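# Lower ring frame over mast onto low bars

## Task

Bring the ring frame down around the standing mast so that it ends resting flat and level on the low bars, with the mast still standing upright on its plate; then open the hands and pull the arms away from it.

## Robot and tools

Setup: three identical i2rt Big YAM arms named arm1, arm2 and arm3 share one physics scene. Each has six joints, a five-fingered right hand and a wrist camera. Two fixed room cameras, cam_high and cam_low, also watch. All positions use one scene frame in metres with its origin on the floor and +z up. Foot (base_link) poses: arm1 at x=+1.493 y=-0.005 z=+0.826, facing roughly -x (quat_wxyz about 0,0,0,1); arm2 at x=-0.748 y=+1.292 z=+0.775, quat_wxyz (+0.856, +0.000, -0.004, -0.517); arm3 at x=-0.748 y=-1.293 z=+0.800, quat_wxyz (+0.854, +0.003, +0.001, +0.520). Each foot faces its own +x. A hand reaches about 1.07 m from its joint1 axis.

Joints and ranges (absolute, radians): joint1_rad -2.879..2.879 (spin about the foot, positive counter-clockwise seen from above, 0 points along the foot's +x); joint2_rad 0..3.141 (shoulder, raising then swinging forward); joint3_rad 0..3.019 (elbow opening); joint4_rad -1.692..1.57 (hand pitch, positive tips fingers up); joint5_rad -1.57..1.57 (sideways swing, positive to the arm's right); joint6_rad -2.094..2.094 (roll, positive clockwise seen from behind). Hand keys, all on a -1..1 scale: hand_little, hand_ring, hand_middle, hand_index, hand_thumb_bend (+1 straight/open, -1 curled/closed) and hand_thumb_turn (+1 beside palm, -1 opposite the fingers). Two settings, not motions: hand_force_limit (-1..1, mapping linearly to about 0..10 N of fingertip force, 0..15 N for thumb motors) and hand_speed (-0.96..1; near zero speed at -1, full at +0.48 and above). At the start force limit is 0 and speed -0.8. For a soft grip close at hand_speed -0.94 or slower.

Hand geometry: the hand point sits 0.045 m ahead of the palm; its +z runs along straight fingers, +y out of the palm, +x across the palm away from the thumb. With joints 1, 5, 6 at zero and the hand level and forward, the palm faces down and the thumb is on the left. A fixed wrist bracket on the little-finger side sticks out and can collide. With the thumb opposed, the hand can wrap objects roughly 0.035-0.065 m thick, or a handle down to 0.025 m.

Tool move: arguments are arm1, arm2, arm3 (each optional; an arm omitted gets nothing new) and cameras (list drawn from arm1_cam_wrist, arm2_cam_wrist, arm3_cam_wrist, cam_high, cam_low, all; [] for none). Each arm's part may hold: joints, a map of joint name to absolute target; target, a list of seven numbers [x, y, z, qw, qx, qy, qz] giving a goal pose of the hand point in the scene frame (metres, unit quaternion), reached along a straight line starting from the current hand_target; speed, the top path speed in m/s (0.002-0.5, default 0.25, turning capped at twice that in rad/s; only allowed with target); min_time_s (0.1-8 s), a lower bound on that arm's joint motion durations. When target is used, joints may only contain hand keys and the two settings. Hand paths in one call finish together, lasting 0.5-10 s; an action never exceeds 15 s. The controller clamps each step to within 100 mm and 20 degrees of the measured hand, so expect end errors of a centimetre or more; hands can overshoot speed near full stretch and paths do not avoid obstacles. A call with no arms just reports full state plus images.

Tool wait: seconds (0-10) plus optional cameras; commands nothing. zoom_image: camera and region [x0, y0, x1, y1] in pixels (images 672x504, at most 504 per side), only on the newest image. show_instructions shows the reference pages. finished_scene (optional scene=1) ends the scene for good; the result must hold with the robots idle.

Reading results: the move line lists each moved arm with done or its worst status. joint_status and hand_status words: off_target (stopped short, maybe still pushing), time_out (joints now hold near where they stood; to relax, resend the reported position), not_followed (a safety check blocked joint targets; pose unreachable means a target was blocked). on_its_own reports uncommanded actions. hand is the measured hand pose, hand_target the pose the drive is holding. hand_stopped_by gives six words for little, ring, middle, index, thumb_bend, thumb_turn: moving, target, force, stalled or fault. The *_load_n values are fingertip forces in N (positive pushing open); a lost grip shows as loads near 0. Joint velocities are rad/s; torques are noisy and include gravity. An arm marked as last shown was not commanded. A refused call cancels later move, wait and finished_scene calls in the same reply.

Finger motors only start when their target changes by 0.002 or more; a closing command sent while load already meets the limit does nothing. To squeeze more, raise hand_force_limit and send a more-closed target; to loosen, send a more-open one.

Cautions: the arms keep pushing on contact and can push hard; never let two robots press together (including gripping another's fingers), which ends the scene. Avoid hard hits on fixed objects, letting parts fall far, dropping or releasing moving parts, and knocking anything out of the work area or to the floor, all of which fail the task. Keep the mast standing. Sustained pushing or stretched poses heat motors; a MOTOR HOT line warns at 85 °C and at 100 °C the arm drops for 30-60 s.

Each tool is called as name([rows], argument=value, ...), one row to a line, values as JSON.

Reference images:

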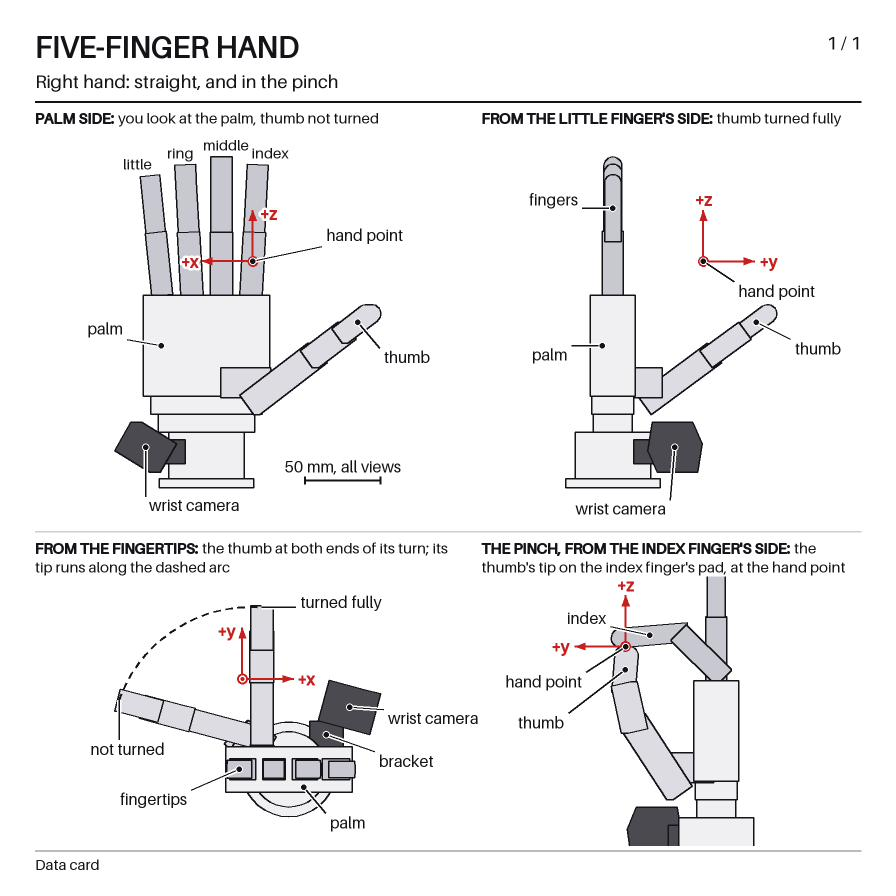

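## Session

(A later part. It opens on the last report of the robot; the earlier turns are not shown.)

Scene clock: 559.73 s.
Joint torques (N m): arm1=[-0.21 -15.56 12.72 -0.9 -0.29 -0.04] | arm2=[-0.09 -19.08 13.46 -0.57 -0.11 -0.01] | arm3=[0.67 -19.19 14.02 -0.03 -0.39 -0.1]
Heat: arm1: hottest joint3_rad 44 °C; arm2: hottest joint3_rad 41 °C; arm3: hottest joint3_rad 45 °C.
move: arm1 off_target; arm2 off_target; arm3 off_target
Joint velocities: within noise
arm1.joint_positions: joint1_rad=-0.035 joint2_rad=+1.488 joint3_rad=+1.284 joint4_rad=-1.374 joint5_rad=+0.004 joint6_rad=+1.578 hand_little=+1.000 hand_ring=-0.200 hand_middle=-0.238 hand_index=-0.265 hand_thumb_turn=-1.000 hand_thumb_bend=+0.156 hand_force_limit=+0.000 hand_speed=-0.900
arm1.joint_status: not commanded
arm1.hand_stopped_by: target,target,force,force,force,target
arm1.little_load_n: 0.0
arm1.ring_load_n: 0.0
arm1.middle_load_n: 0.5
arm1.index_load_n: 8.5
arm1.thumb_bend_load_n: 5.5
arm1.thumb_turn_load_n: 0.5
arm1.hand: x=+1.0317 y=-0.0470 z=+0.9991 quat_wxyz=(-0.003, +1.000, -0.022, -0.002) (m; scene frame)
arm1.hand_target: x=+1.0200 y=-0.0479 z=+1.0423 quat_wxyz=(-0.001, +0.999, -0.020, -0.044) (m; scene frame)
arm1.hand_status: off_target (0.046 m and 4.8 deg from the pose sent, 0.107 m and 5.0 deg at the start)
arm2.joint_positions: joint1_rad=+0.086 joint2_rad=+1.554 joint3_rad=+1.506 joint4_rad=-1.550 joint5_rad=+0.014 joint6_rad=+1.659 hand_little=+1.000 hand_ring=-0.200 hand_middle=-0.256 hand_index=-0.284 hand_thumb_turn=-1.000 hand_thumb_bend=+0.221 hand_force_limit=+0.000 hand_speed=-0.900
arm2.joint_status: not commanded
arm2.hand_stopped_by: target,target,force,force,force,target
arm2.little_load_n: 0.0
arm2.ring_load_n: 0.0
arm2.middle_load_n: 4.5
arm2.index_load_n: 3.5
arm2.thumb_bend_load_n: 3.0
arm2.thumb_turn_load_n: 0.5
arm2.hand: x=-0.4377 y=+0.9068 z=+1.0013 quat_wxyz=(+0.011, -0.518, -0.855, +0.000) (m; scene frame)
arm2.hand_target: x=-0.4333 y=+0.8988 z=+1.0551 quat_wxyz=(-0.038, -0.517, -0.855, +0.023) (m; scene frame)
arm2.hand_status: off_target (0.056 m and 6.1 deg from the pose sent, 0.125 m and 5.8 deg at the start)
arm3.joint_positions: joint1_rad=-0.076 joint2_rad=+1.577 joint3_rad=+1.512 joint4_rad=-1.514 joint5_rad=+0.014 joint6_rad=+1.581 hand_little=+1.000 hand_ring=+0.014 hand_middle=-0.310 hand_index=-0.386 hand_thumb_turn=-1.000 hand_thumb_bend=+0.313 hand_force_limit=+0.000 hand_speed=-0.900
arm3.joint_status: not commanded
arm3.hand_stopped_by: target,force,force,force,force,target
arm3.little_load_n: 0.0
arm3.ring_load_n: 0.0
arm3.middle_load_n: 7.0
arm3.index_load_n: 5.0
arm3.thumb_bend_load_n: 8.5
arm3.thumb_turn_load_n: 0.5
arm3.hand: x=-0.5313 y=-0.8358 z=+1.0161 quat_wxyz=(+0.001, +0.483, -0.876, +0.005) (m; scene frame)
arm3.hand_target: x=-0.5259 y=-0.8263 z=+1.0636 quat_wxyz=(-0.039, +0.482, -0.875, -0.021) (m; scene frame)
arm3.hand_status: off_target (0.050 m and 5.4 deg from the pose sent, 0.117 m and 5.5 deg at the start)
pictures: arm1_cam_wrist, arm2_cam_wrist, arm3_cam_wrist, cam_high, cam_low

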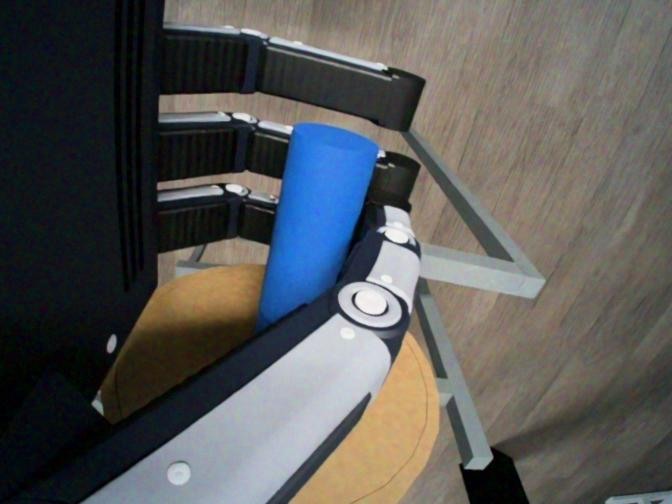

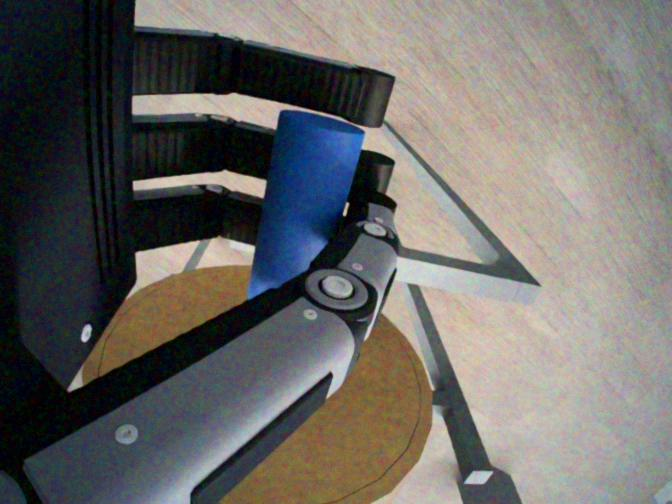

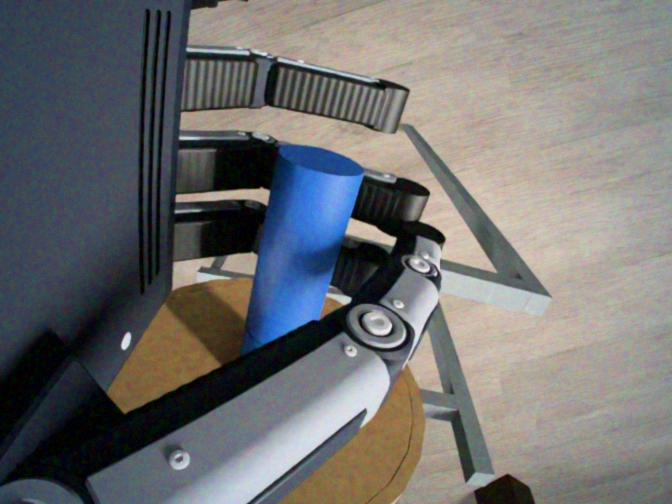

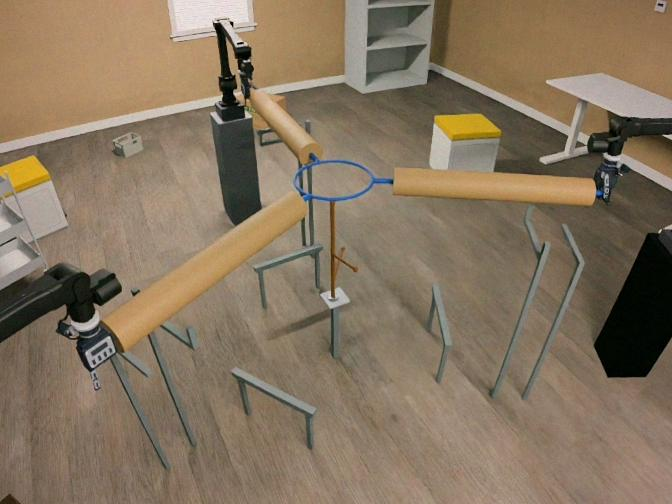

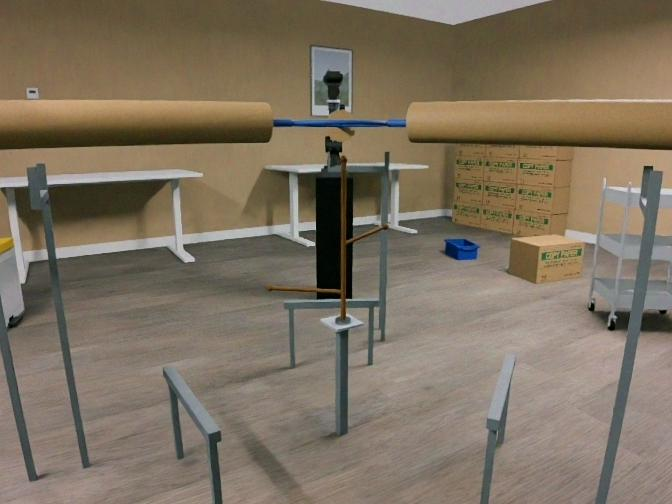

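move(arm1={"target": [1.0112, 0.0730, 1.046, -0.0087, 0.998, 0.0401, -0.0427], "speed": 0.08}, arm2={"target": [-0.5393, 0.8332, 1.059, 0.0344, 0.4643, 0.8845, -0.0267], "speed": 0.08}, arm3={"target": [-0.4223, -0.8855, 1.067, -0.0412, 0.5339, -0.8445, -0.0142], "speed": 0.08}, cameras=["all"])

Scene clock: 586.83 s.
Joint torques (N m): arm1=[-0.44 -13.27 13.34 -0.47 -0.5 -0.14] | arm2=[-0.56 -15.91 13.76 -0.59 -0.26 -0.1] | arm3=[0.32 -17.49 14.35 0.25 -0.44 -0.2]
Heat: arm1: hottest joint3_rad 45 °C; arm2: hottest joint3_rad 43 °C; arm3: hottest joint3_rad 46 °C.
move: arm1 off_target; arm2 off_target; arm3 off_target
Joint velocities: within noise
arm1.joint_positions: joint1_rad=-0.296 joint2_rad=+1.538 joint3_rad=+1.390 joint4_rad=-1.404 joint5_rad=+0.001 joint6_rad=+1.204 hand_little=+1.000 hand_ring=-0.200 hand_middle=-0.238 hand_index=-0.265 hand_thumb_turn=-1.000 hand_thumb_bend=+0.156 hand_force_limit=+0.000 hand_speed=-0.900
arm1.joint_status: not commanded
arm1.hand_stopped_by: target,target,force,force,force,target
arm1.little_load_n: 0.0
arm1.ring_load_n: 0.5
arm1.middle_load_n: 0.5
arm1.index_load_n: 8.5
arm1.thumb_bend_load_n: 5.5
arm1.thumb_turn_load_n: 0.5
arm1.hand: x=+1.0294 y=+0.0682 z=+1.0185 quat_wxyz=(-0.005, +0.999, +0.034, -0.014) (m; scene frame)
arm1.hand_target: x=+1.0128 y=+0.0727 z=+1.0458 quat_wxyz=(-0.009, +0.998, +0.040, -0.043) (m; scene frame)
arm1.hand_status: off_target (0.033 m and 3.4 deg from the pose sent, 0.130 m and 8.6 deg at the start)
arm2.joint_positions: joint1_rad=-0.178 joint2_rad=+1.573 joint3_rad=+1.580 joint4_rad=-1.571 joint5_rad=+0.002 joint6_rad=+1.281 hand_little=+1.000 hand_ring=-0.200 hand_middle=-0.256 hand_index=-0.284 hand_thumb_turn=-1.000 hand_thumb_bend=+0.221 hand_force_limit=+0.000 hand_speed=-0.900
arm2.joint_status: not commanded
arm2.hand_stopped_by: target,target,force,force,force,target
arm2.little_load_n: 0.0
arm2.ring_load_n: 0.0
arm2.middle_load_n: 3.5
arm2.index_load_n: 5.0
arm2.thumb_bend_load_n: 3.0
arm2.thumb_turn_load_n: 0.5
arm2.hand: x=-0.5409 y=+0.8490 z=+1.0225 quat_wxyz=(-0.006, -0.468, -0.884, +0.003) (m; scene frame)
arm2.hand_target: x=-0.5401 y=+0.8353 z=+1.0586 quat_wxyz=(-0.034, -0.464, -0.884, +0.028) (m; scene frame)
arm2.hand_status: off_target (0.040 m and 4.2 deg from the pose sent, 0.138 m and 9.2 deg at the start)
arm3.joint_positions: joint1_rad=-0.319 joint2_rad=+1.616 joint3_rad=+1.601 joint4_rad=-1.544 joint5_rad=+0.003 joint6_rad=+1.226 hand_little=+1.000 hand_ring=+0.014 hand_middle=-0.310 hand_index=-0.386 hand_thumb_turn=-1.000 hand_thumb_bend=+0.313 hand_force_limit=+0.000 hand_speed=-0.900
arm3.joint_status: not commanded
arm3.hand_stopped_by: target,force,force,force,force,target
arm3.little_load_n: 0.0
arm3.ring_load_n: 0.0
arm3.middle_load_n: 7.0
arm3.index_load_n: 5.0
arm3.thumb_bend_load_n: 8.5
arm3.thumb_turn_load_n: 0.5
arm3.hand: x=-0.4357 y=-0.8961 z=+1.0320 quat_wxyz=(-0.005, +0.531, -0.847, -0.002) (m; scene frame)
arm3.hand_target: x=-0.4237 y=-0.8871 z=+1.0668 quat_wxyz=(-0.042, +0.534, -0.844, -0.014) (m; scene frame)
arm3.hand_status: off_target (0.039 m and 4.4 deg from the pose sent, 0.130 m and 8.7 deg at the start)
pictures: arm1_cam_wrist, arm2_cam_wrist, arm3_cam_wrist, cam_high, cam_low

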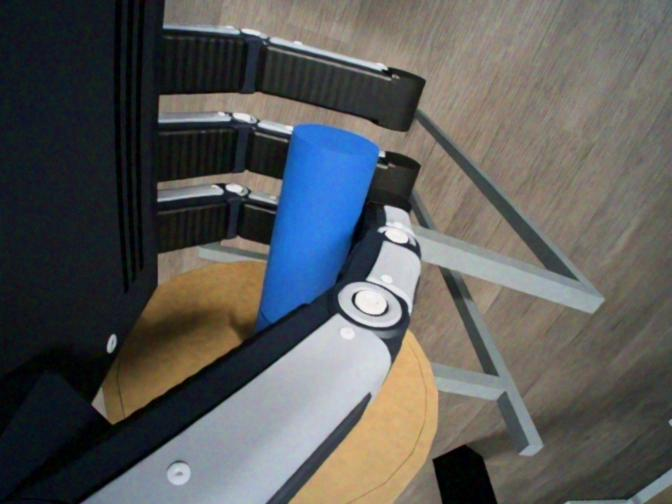

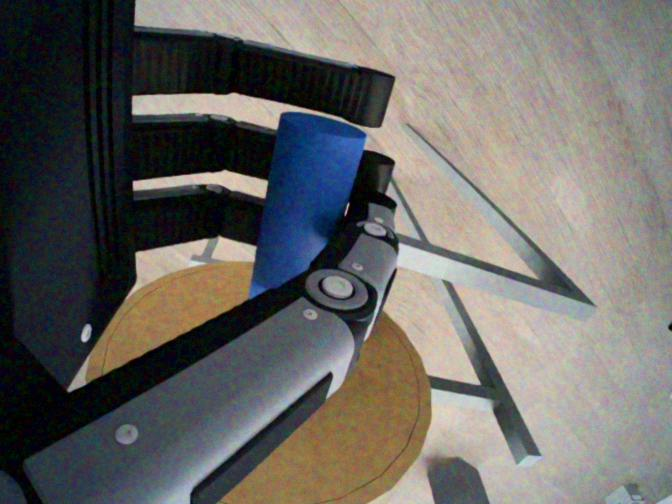

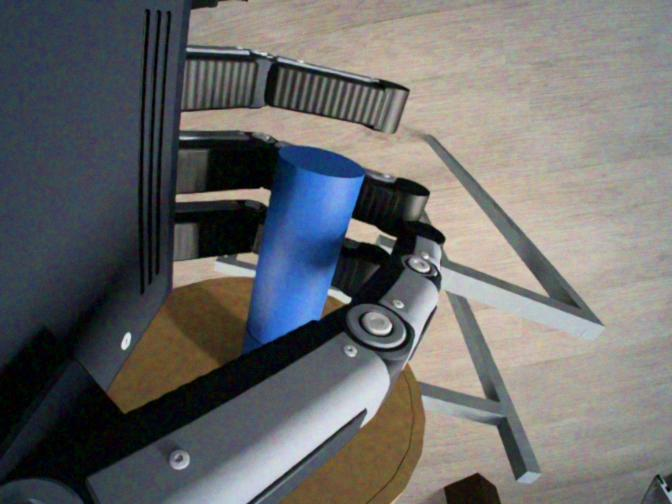

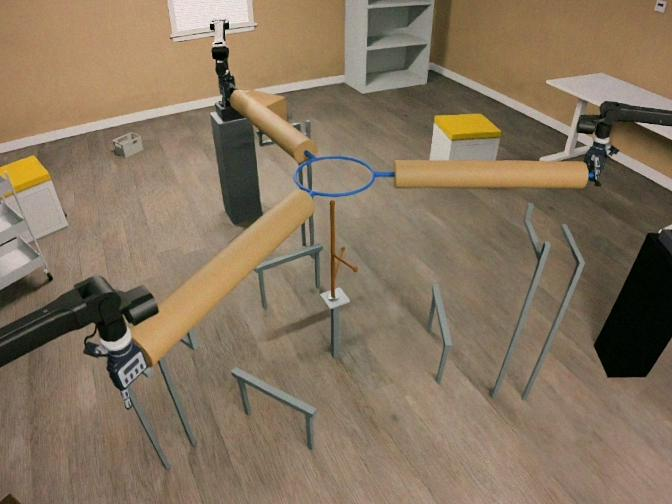

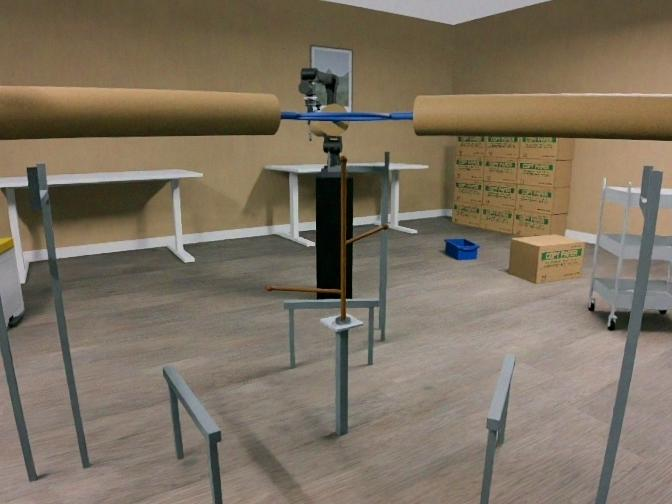

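move(arm1={"target": [0.9931, 0.1928, 1.040, -0.0200, 0.994, 0.1001, -0.0387], "speed": 0.08}, arm2={"target": [-0.6424, 0.7569, 1.053, 0.0253, 0.4103, 0.9109, -0.0355], "speed": 0.08}, arm3={"target": [-0.3134, -0.9368, 1.062, -0.0435, 0.5836, -0.8108, -0.0027], "speed": 0.08}, cameras=["all"])

Scene clock: 592.83 s.
Joint torques (N m): arm1=[0.21 -16.56 13.71 -0.34 -0.62 -0.06] | arm2=[-0.38 -18.96 13.98 -0.38 -0.32 -0.03] | arm3=[0.67 -20.42 14.8 0.54 -0.64 -0.11]
Heat: arm1: hottest joint3_rad 46 °C; arm2: hottest joint3_rad 43 °C; arm3: hottest joint3_rad 48 °C.
move: arm1 off_target; arm2 off_target; arm3 off_target
Joint velocities: within noise
arm1.joint_positions: joint1_rad=-0.501 joint2_rad=+1.725 joint3_rad=+1.606 joint4_rad=-1.441 joint5_rad=+0.007 joint6_rad=+0.877 hand_little=+1.000 hand_ring=-0.200 hand_middle=-0.238 hand_index=-0.265 hand_thumb_turn=-1.000 hand_thumb_bend=+0.156 hand_force_limit=+0.000 hand_speed=-0.900
arm1.joint_status: not commanded
arm1.hand_stopped_by: target,target,force,force,force,target
arm1.little_load_n: 0.0
arm1.ring_load_n: 0.0
arm1.middle_load_n: 0.5
arm1.index_load_n: 8.5
arm1.thumb_bend_load_n: 5.5
arm1.thumb_turn_load_n: 0.5
arm1.hand: x=+1.0138 y=+0.1868 z=+1.0122 quat_wxyz=(-0.008, +0.995, +0.095, -0.008) (m; scene frame)
arm1.hand_target: x=+0.9950 y=+0.1921 z=+1.0402 quat_wxyz=(-0.020, +0.994, +0.100, -0.039) (m; scene frame)
arm1.hand_status: off_target (0.035 m and 3.8 deg from the pose sent, 0.132 m and 8.3 deg at the start)
arm2.joint_positions: joint1_rad=-0.401 joint2_rad=+1.746 joint3_rad=+1.789 joint4_rad=-1.612 joint5_rad=+0.006 joint6_rad=+0.930 hand_little=+1.000 hand_ring=-0.200 hand_middle=-0.256 hand_index=-0.284 hand_thumb_turn=-1.000 hand_thumb_bend=+0.221 hand_force_limit=+0.000 hand_speed=-0.900
arm2.joint_status: not commanded
arm2.hand_stopped_by: target,target,force,force,force,target
arm2.little_load_n: 0.0
arm2.ring_load_n: 0.0
arm2.middle_load_n: 3.5
arm2.index_load_n: 5.5
arm2.thumb_bend_load_n: 3.0
arm2.thumb_turn_load_n: 0.5
arm2.hand: x=-0.6414 y=+0.7752 z=+1.0177 quat_wxyz=(-0.002, -0.411, -0.912, +0.003) (m; scene frame)
arm2.hand_target: x=-0.6428 y=+0.7594 z=+1.0529 quat_wxyz=(-0.025, -0.410, -0.911, +0.036) (m; scene frame)
arm2.hand_status: off_target (0.040 m and 4.6 deg from the pose sent, 0.141 m and 8.5 deg at the start)
arm3.joint_positions: joint1_rad=-0.524 joint2_rad=+1.785 joint3_rad=+1.810 joint4_rad=-1.595 joint5_rad=+0.008 joint6_rad=+0.896 hand_little=+1.000 hand_ring=+0.014 hand_middle=-0.310 hand_index=-0.386 hand_thumb_turn=-1.000 hand_thumb_bend=+0.313 hand_force_limit=+0.000 hand_speed=-0.900
arm3.joint_status: not commanded
arm3.hand_stopped_by: target,force,force,force,force,target
arm3.little_load_n: 0.0
arm3.ring_load_n: 0.0
arm3.middle_load_n: 6.5
arm3.index_load_n: 5.0
arm3.thumb_bend_load_n: 8.5
arm3.thumb_turn_load_n: 0.5
arm3.hand: x=-0.3297 y=-0.9491 z=+1.0266 quat_wxyz=(+0.001, +0.584, -0.812, +0.001) (m; scene frame)
arm3.hand_target: x=-0.3157 y=-0.9383 z=+1.0622 quat_wxyz=(-0.044, +0.584, -0.811, -0.003) (m; scene frame)
arm3.hand_status: off_target (0.041 m and 5.1 deg from the pose sent, 0.132 m and 8.5 deg at the start)
pictures: arm1_cam_wrist, arm2_cam_wrist, arm3_cam_wrist, cam_high, cam_low

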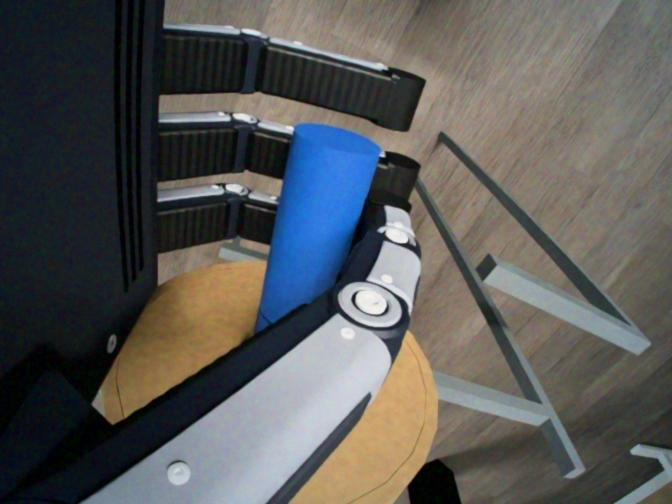

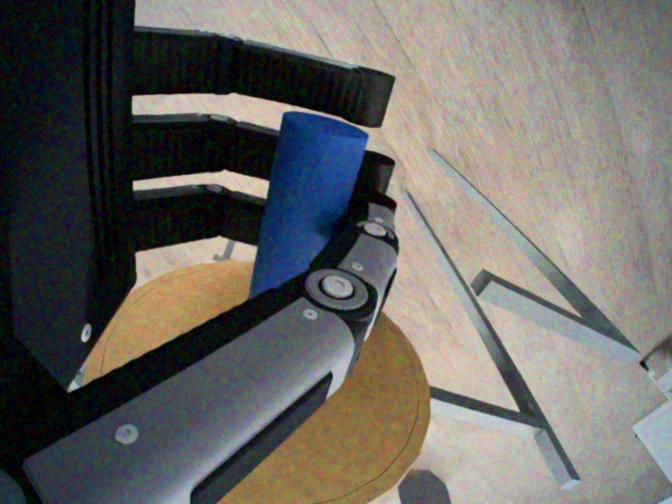

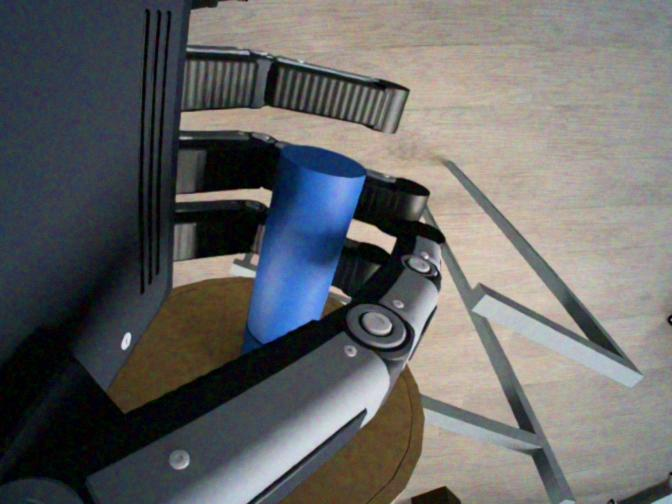

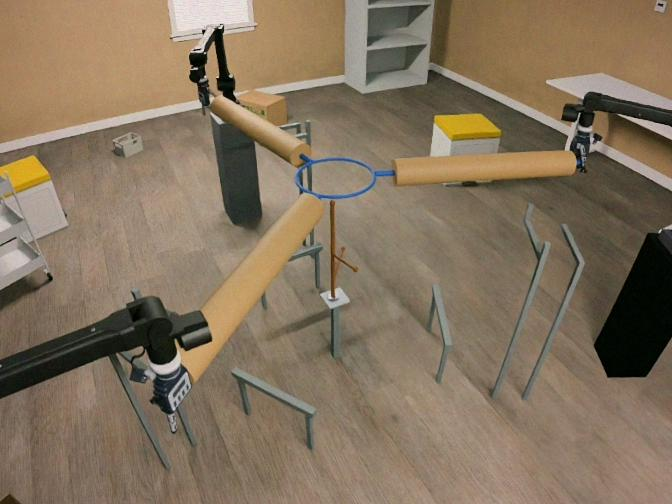

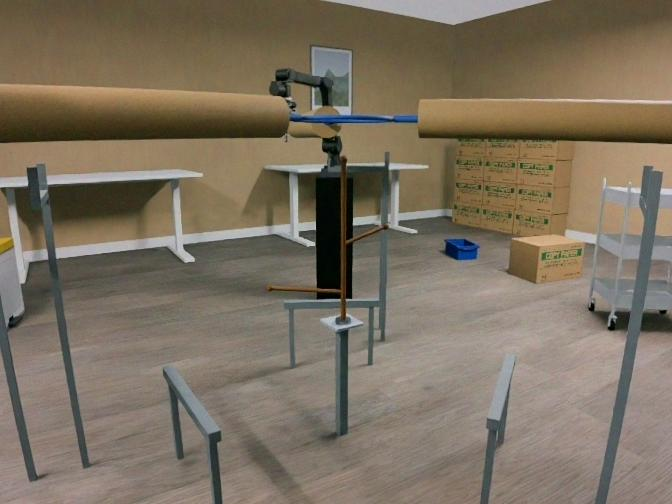

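zoom_image(camera="cam_high", region=[270, 140, 400, 270])

zoom_image(camera="cam_low", region=[275, 70, 425, 220])

Scaled by 3.877 from the camera's 672x504 image, which has a finer 960x720 frame.

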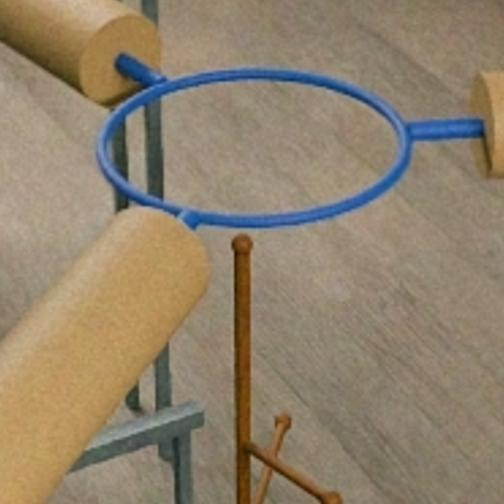

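Scaled by 3.360 from the camera's 672x504 image, which has a finer 960x720 frame.

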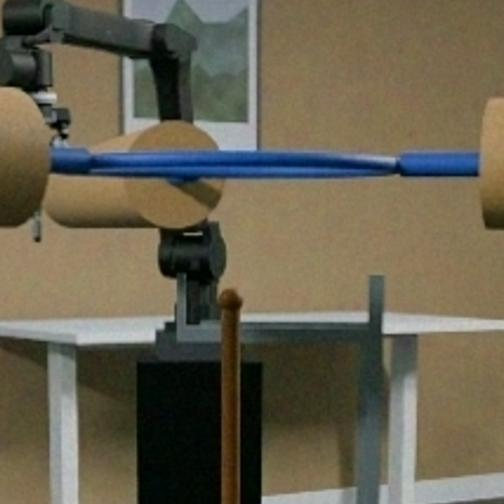

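move(arm1={"target": [0.9831, 0.2779, 0.881, -0.0261, 0.9899, 0.1348, -0.0349], "speed": 0.07}, arm2={"target": [-0.6861, 0.7174, 0.890, 0.0207, 0.3782, 0.9246, -0.0384], "speed": 0.07}, arm3={"target": [-0.2345, -0.9432, 0.903, -0.0435, 0.6116, -0.7899, 0.0026], "speed": 0.07}, cameras=["all"])

zoom_image(camera="cam_high", region=[270, 140, 400, 270])

zoom_image(camera="cam_low", region=[260, 130, 420, 290])

Scene clock: 644.30 s.
Joint torques (N m): arm1=[0.21 -20.37 9.37 0.66 -0.66 0.03] | arm2=[0.03 -21.89 9.22 0.57 -0.51 0.03] | arm3=[0.79 -25.11 9.47 1.36 -0.62 -0.1]
Heat: arm1: hottest joint3_rad 54 °C; arm2: hottest joint3_rad 44 °C; arm3: hottest joint3_rad 50 °C.
move: arm1 off_target; arm2 off_target; arm3 off_target
Joint velocities: within noise
arm1.joint_positions: joint1_rad=-0.614 joint2_rad=+1.971 joint3_rad=+1.578 joint4_rad=-1.145 joint5_rad=+0.011 joint6_rad=+0.685 hand_little=+1.000 hand_ring=-0.200 hand_middle=-0.238 hand_index=-0.265 hand_thumb_turn=-1.000 hand_thumb_bend=+0.156 hand_force_limit=+0.000 hand_speed=-0.900
arm1.joint_status: not commanded
arm1.hand_stopped_by: target,target,force,force,force,target
arm1.little_load_n: 0.0
arm1.ring_load_n: 0.0
arm1.middle_load_n: 0.5
arm1.index_load_n: 8.0
arm1.thumb_bend_load_n: 5.5
arm1.thumb_turn_load_n: 0.5
arm1.hand: x=+0.9975 y=+0.2739 z=+0.8694 quat_wxyz=(-0.017, +0.991, +0.134, -0.014) (m; scene frame)
arm1.hand_target: x=+0.9835 y=+0.2777 z=+0.8813 quat_wxyz=(-0.026, +0.990, +0.135, -0.035) (m; scene frame)
arm1.hand_status: off_target (0.019 m and 2.7 deg from the pose sent, 0.163 m and 6.0 deg at the start)
arm2.joint_positions: joint1_rad=-0.485 joint2_rad=+1.898 joint3_rad=+1.624 joint4_rad=-1.272 joint5_rad=+0.013 joint6_rad=+0.773 hand_little=+1.000 hand_ring=-0.200 hand_middle=-0.256 hand_index=-0.284 hand_thumb_turn=-1.000 hand_thumb_bend=+0.221 hand_force_limit=+0.000 hand_speed=-0.900
arm2.joint_status: not commanded
arm2.hand_stopped_by: target,target,force,force,force,target
arm2.little_load_n: 0.0
arm2.ring_load_n: 0.0
arm2.middle_load_n: 4.0
arm2.index_load_n: 5.5
arm2.thumb_bend_load_n: 3.0
arm2.thumb_turn_load_n: 0.0
arm2.hand: x=-0.6884 y=+0.7318 z=+0.8725 quat_wxyz=(-0.003, -0.378, -0.926, +0.015) (m; scene frame)
arm2.hand_target: x=-0.6863 y=+0.7181 z=+0.8902 quat_wxyz=(-0.020, -0.378, -0.925, +0.038) (m; scene frame)
arm2.hand_status: off_target (0.023 m and 3.4 deg from the pose sent, 0.147 m and 6.2 deg at the start)
arm3.joint_positions: joint1_rad=-0.600 joint2_rad=+2.023 joint3_rad=+1.788 joint4_rad=-1.307 joint5_rad=+0.009 joint6_rad=+0.749 hand_little=+1.000 hand_ring=+0.014 hand_middle=-0.310 hand_index=-0.386 hand_thumb_turn=-1.000 hand_thumb_bend=+0.313 hand_force_limit=+0.000 hand_speed=-0.900
arm3.joint_status: not commanded
arm3.hand_stopped_by: target,force,force,force,force,target
arm3.little_load_n: 0.0
arm3.ring_load_n: 0.5
arm3.middle_load_n: 7.0
arm3.index_load_n: 4.5
arm3.thumb_bend_load_n: 8.5
arm3.thumb_turn_load_n: 0.5
arm3.hand: x=-0.2445 y=-0.9518 z=+0.8824 quat_wxyz=(-0.013, +0.612, -0.791, +0.004) (m; scene frame)
arm3.hand_target: x=-0.2352 y=-0.9435 z=+0.9032 quat_wxyz=(-0.043, +0.612, -0.790, +0.003) (m; scene frame)
arm3.hand_status: off_target (0.024 m and 3.5 deg from the pose sent, 0.156 m and 6.5 deg at the start)
pictures: arm1_cam_wrist, arm2_cam_wrist, arm3_cam_wrist, cam_high, cam_low

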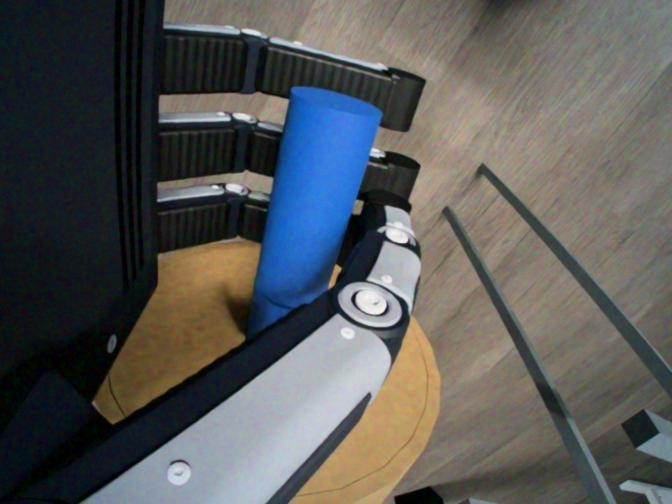

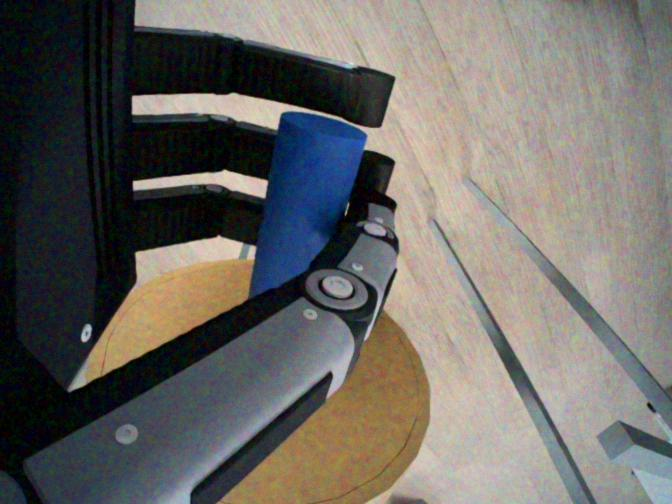

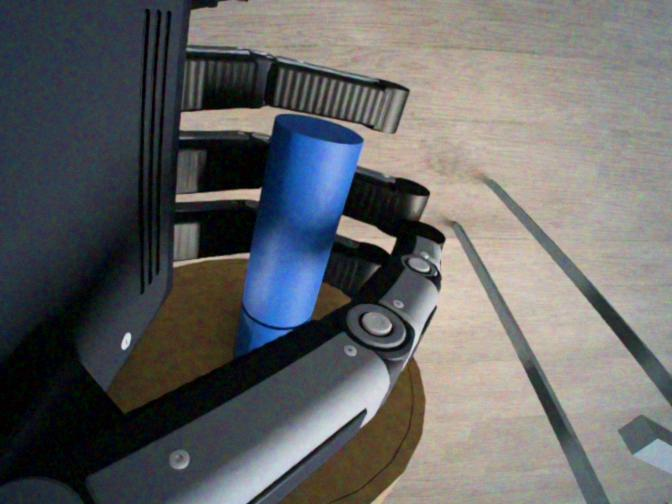

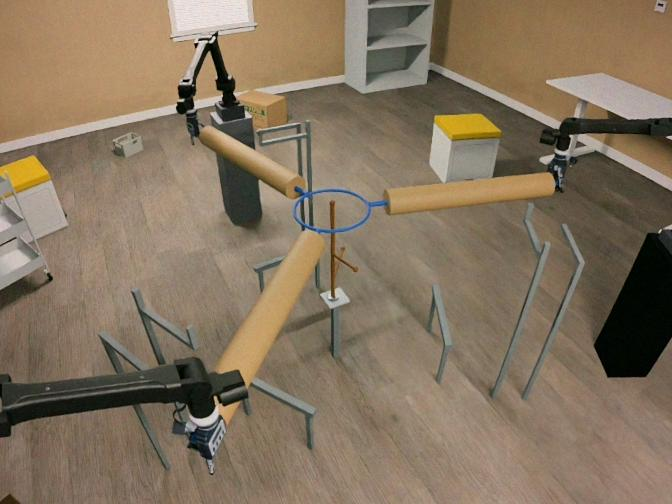

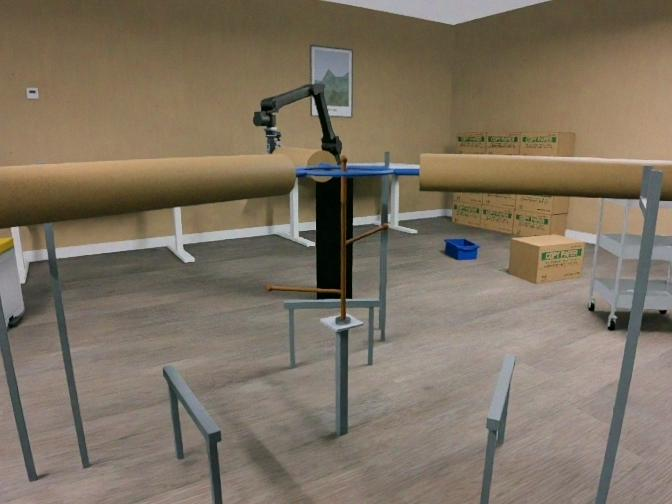

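Scaled by 3.877 from the camera's 672x504 image, which has a finer 960x720 frame.

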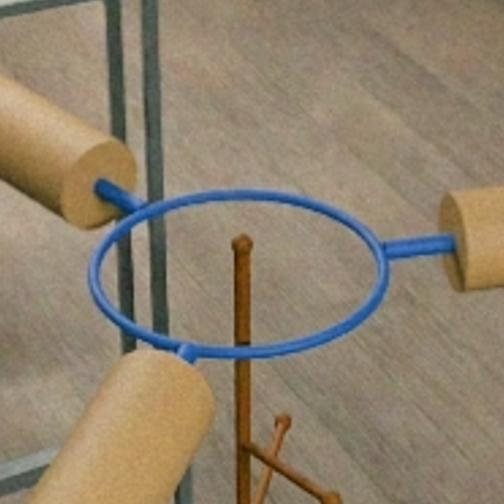

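Scaled by 3.150 from the camera's 672x504 image, which has a finer 960x720 frame.

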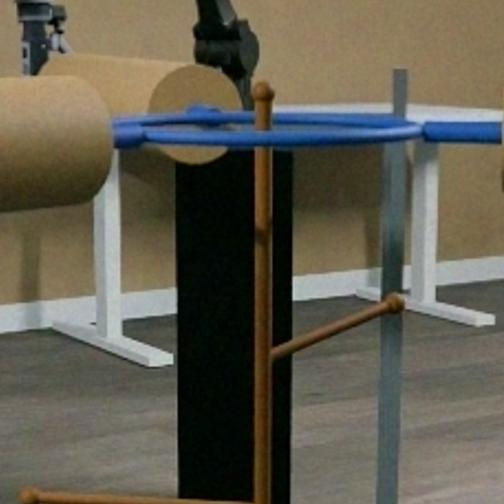

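move(arm1={"target": [0.9037, 0.2679, 0.748, -0.0141, 0.9906, 0.1349, -0.0221], "speed": 0.07}, arm2={"target": [-0.7727, 0.7118, 0.756, 0.0089, 0.3785, 0.9252, -0.0246], "speed": 0.07}, arm3={"target": [-0.3220, -0.9526, 0.772, -0.0262, 0.6120, -0.7904, -0.0004], "speed": 0.07}, cameras=["all"])

zoom_image(camera="cam_high", region=[250, 160, 410, 320])

zoom_image(camera="cam_low", region=[260, 150, 460, 350])

Scene clock: 664.47 s.
Joint torques (N m): arm1=[-0.26 -22.65 10.86 -0.31 -0.08 0.01] | arm2=[-0.97 -22.53 7.75 -0.01 -0.14 -0.13] | arm3=[1.32 -24.35 6.6 0.57 -0.39 -0.04]
Heat: arm1: hottest joint3_rad 51 °C; arm2: hottest joint3_rad 44 °C; arm3: hottest joint3_rad 47 °C.
move: arm1 off_target; arm2 off_target; arm3 off_target
Joint velocities: within noise
arm1.joint_positions: joint1_rad=-0.527 joint2_rad=+2.288 joint3_rad=+1.727 joint4_rad=-1.012 joint5_rad=+0.001 joint6_rad=+0.768 hand_little=+1.000 hand_ring=-0.200 hand_middle=-0.238 hand_index=-0.265 hand_thumb_turn=-1.000 hand_thumb_bend=+0.156 hand_force_limit=+0.000 hand_speed=-0.900
arm1.joint_status: not commanded
arm1.hand_stopped_by: target,target,force,force,force,target
arm1.little_load_n: 0.0
arm1.ring_load_n: 0.0
arm1.middle_load_n: 0.5
arm1.index_load_n: 8.5
arm1.thumb_bend_load_n: 5.5
arm1.thumb_turn_load_n: 0.5
arm1.hand: x=+0.9226 y=+0.2554 z=+0.7334 quat_wxyz=(-0.002, +0.991, +0.136, -0.005) (m; scene frame)
arm1.hand_target: x=+0.9045 y=+0.2676 z=+0.7486 quat_wxyz=(-0.014, +0.991, +0.135, -0.022) (m; scene frame)
arm1.hand_status: off_target (0.027 m and 2.5 deg from the pose sent, 0.154 m and 1.0 deg at the start)
arm2.joint_positions: joint1_rad=-0.614 joint2_rad=+2.076 joint3_rad=+1.545 joint4_rad=-1.023 joint5_rad=+0.007 joint6_rad=+0.647 hand_little=+1.000 hand_ring=-0.200 hand_middle=-0.256 hand_index=-0.284 hand_thumb_turn=-1.000 hand_thumb_bend=+0.221 hand_force_limit=+0.000 hand_speed=-0.900
arm2.joint_status: not commanded
arm2.hand_stopped_by: target,target,force,force,force,target
arm2.little_load_n: 0.0
arm2.ring_load_n: 0.5
arm2.middle_load_n: 3.5
arm2.index_load_n: 5.5
arm2.thumb_bend_load_n: 3.5
arm2.thumb_turn_load_n: 0.5
arm2.hand: x=-0.7632 y=+0.7205 z=+0.7443 quat_wxyz=(-0.003, -0.379, -0.925, +0.010) (m; scene frame)
arm2.hand_target: x=-0.7728 y=+0.7120 z=+0.7560 quat_wxyz=(-0.009, -0.379, -0.925, +0.025) (m; scene frame)
arm2.hand_status: off_target (0.017 m and 1.9 deg from the pose sent, 0.145 m and 1.3 deg at the start)
arm3.joint_positions: joint1_rad=-0.548 joint2_rad=+2.006 joint3_rad=+1.366 joint4_rad=-0.924 joint5_rad=+0.006 joint6_rad=+0.801 hand_little=+1.000 hand_ring=+0.014 hand_middle=-0.310 hand_index=-0.386 hand_thumb_turn=-1.000 hand_thumb_bend=+0.313 hand_force_limit=+0.000 hand_speed=-0.900
arm3.joint_status: not commanded
arm3.hand_stopped_by: target,force,force,force,force,target
arm3.little_load_n: 0.0
arm3.ring_load_n: 0.0
arm3.middle_load_n: 7.0
arm3.index_load_n: 4.5
arm3.thumb_bend_load_n: 8.5
arm3.thumb_turn_load_n: 0.5
arm3.hand: x=-0.3266 y=-0.9619 z=+0.7483 quat_wxyz=(-0.003, +0.612, -0.791, +0.000) (m; scene frame)
arm3.hand_target: x=-0.3221 y=-0.9528 z=+0.7717 quat_wxyz=(-0.026, +0.612, -0.790, -0.001) (m; scene frame)
arm3.hand_status: off_target (0.026 m and 2.7 deg from the pose sent, 0.135 m and 1.6 deg at the start)
pictures: arm1_cam_wrist, arm2_cam_wrist, arm3_cam_wrist, cam_high, cam_low

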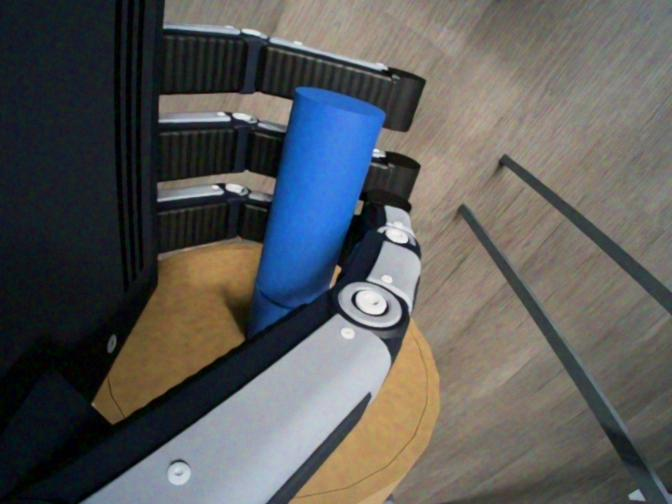

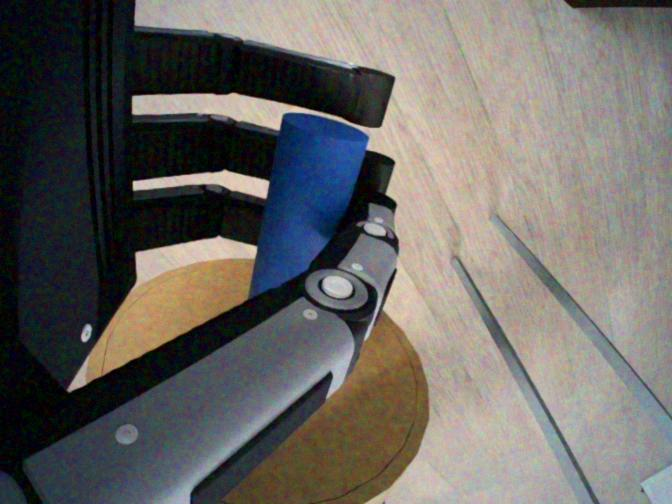

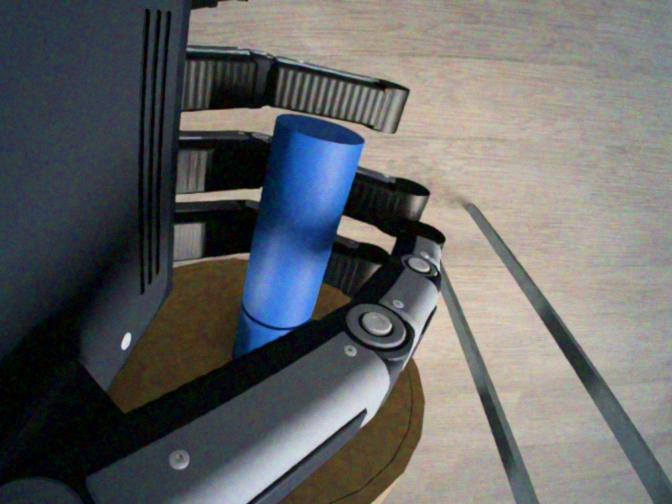

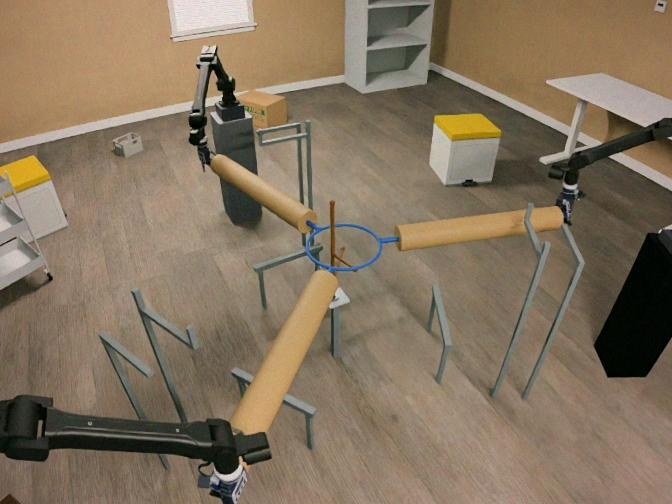

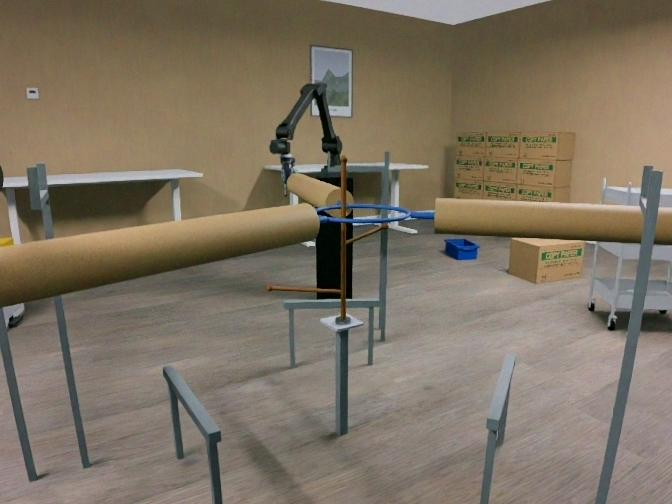

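Scaled by 3.150 from the camera's 672x504 image, which has a finer 960x720 frame.

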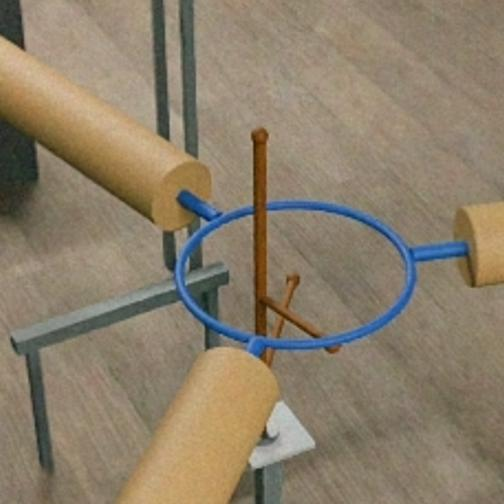

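Scaled by 2.520 from the camera's 672x504 image, which has a finer 960x720 frame.

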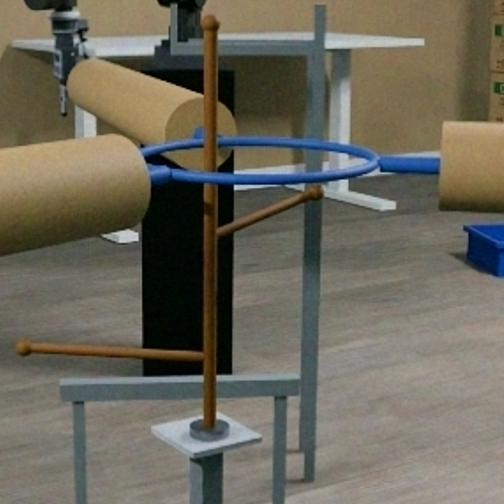

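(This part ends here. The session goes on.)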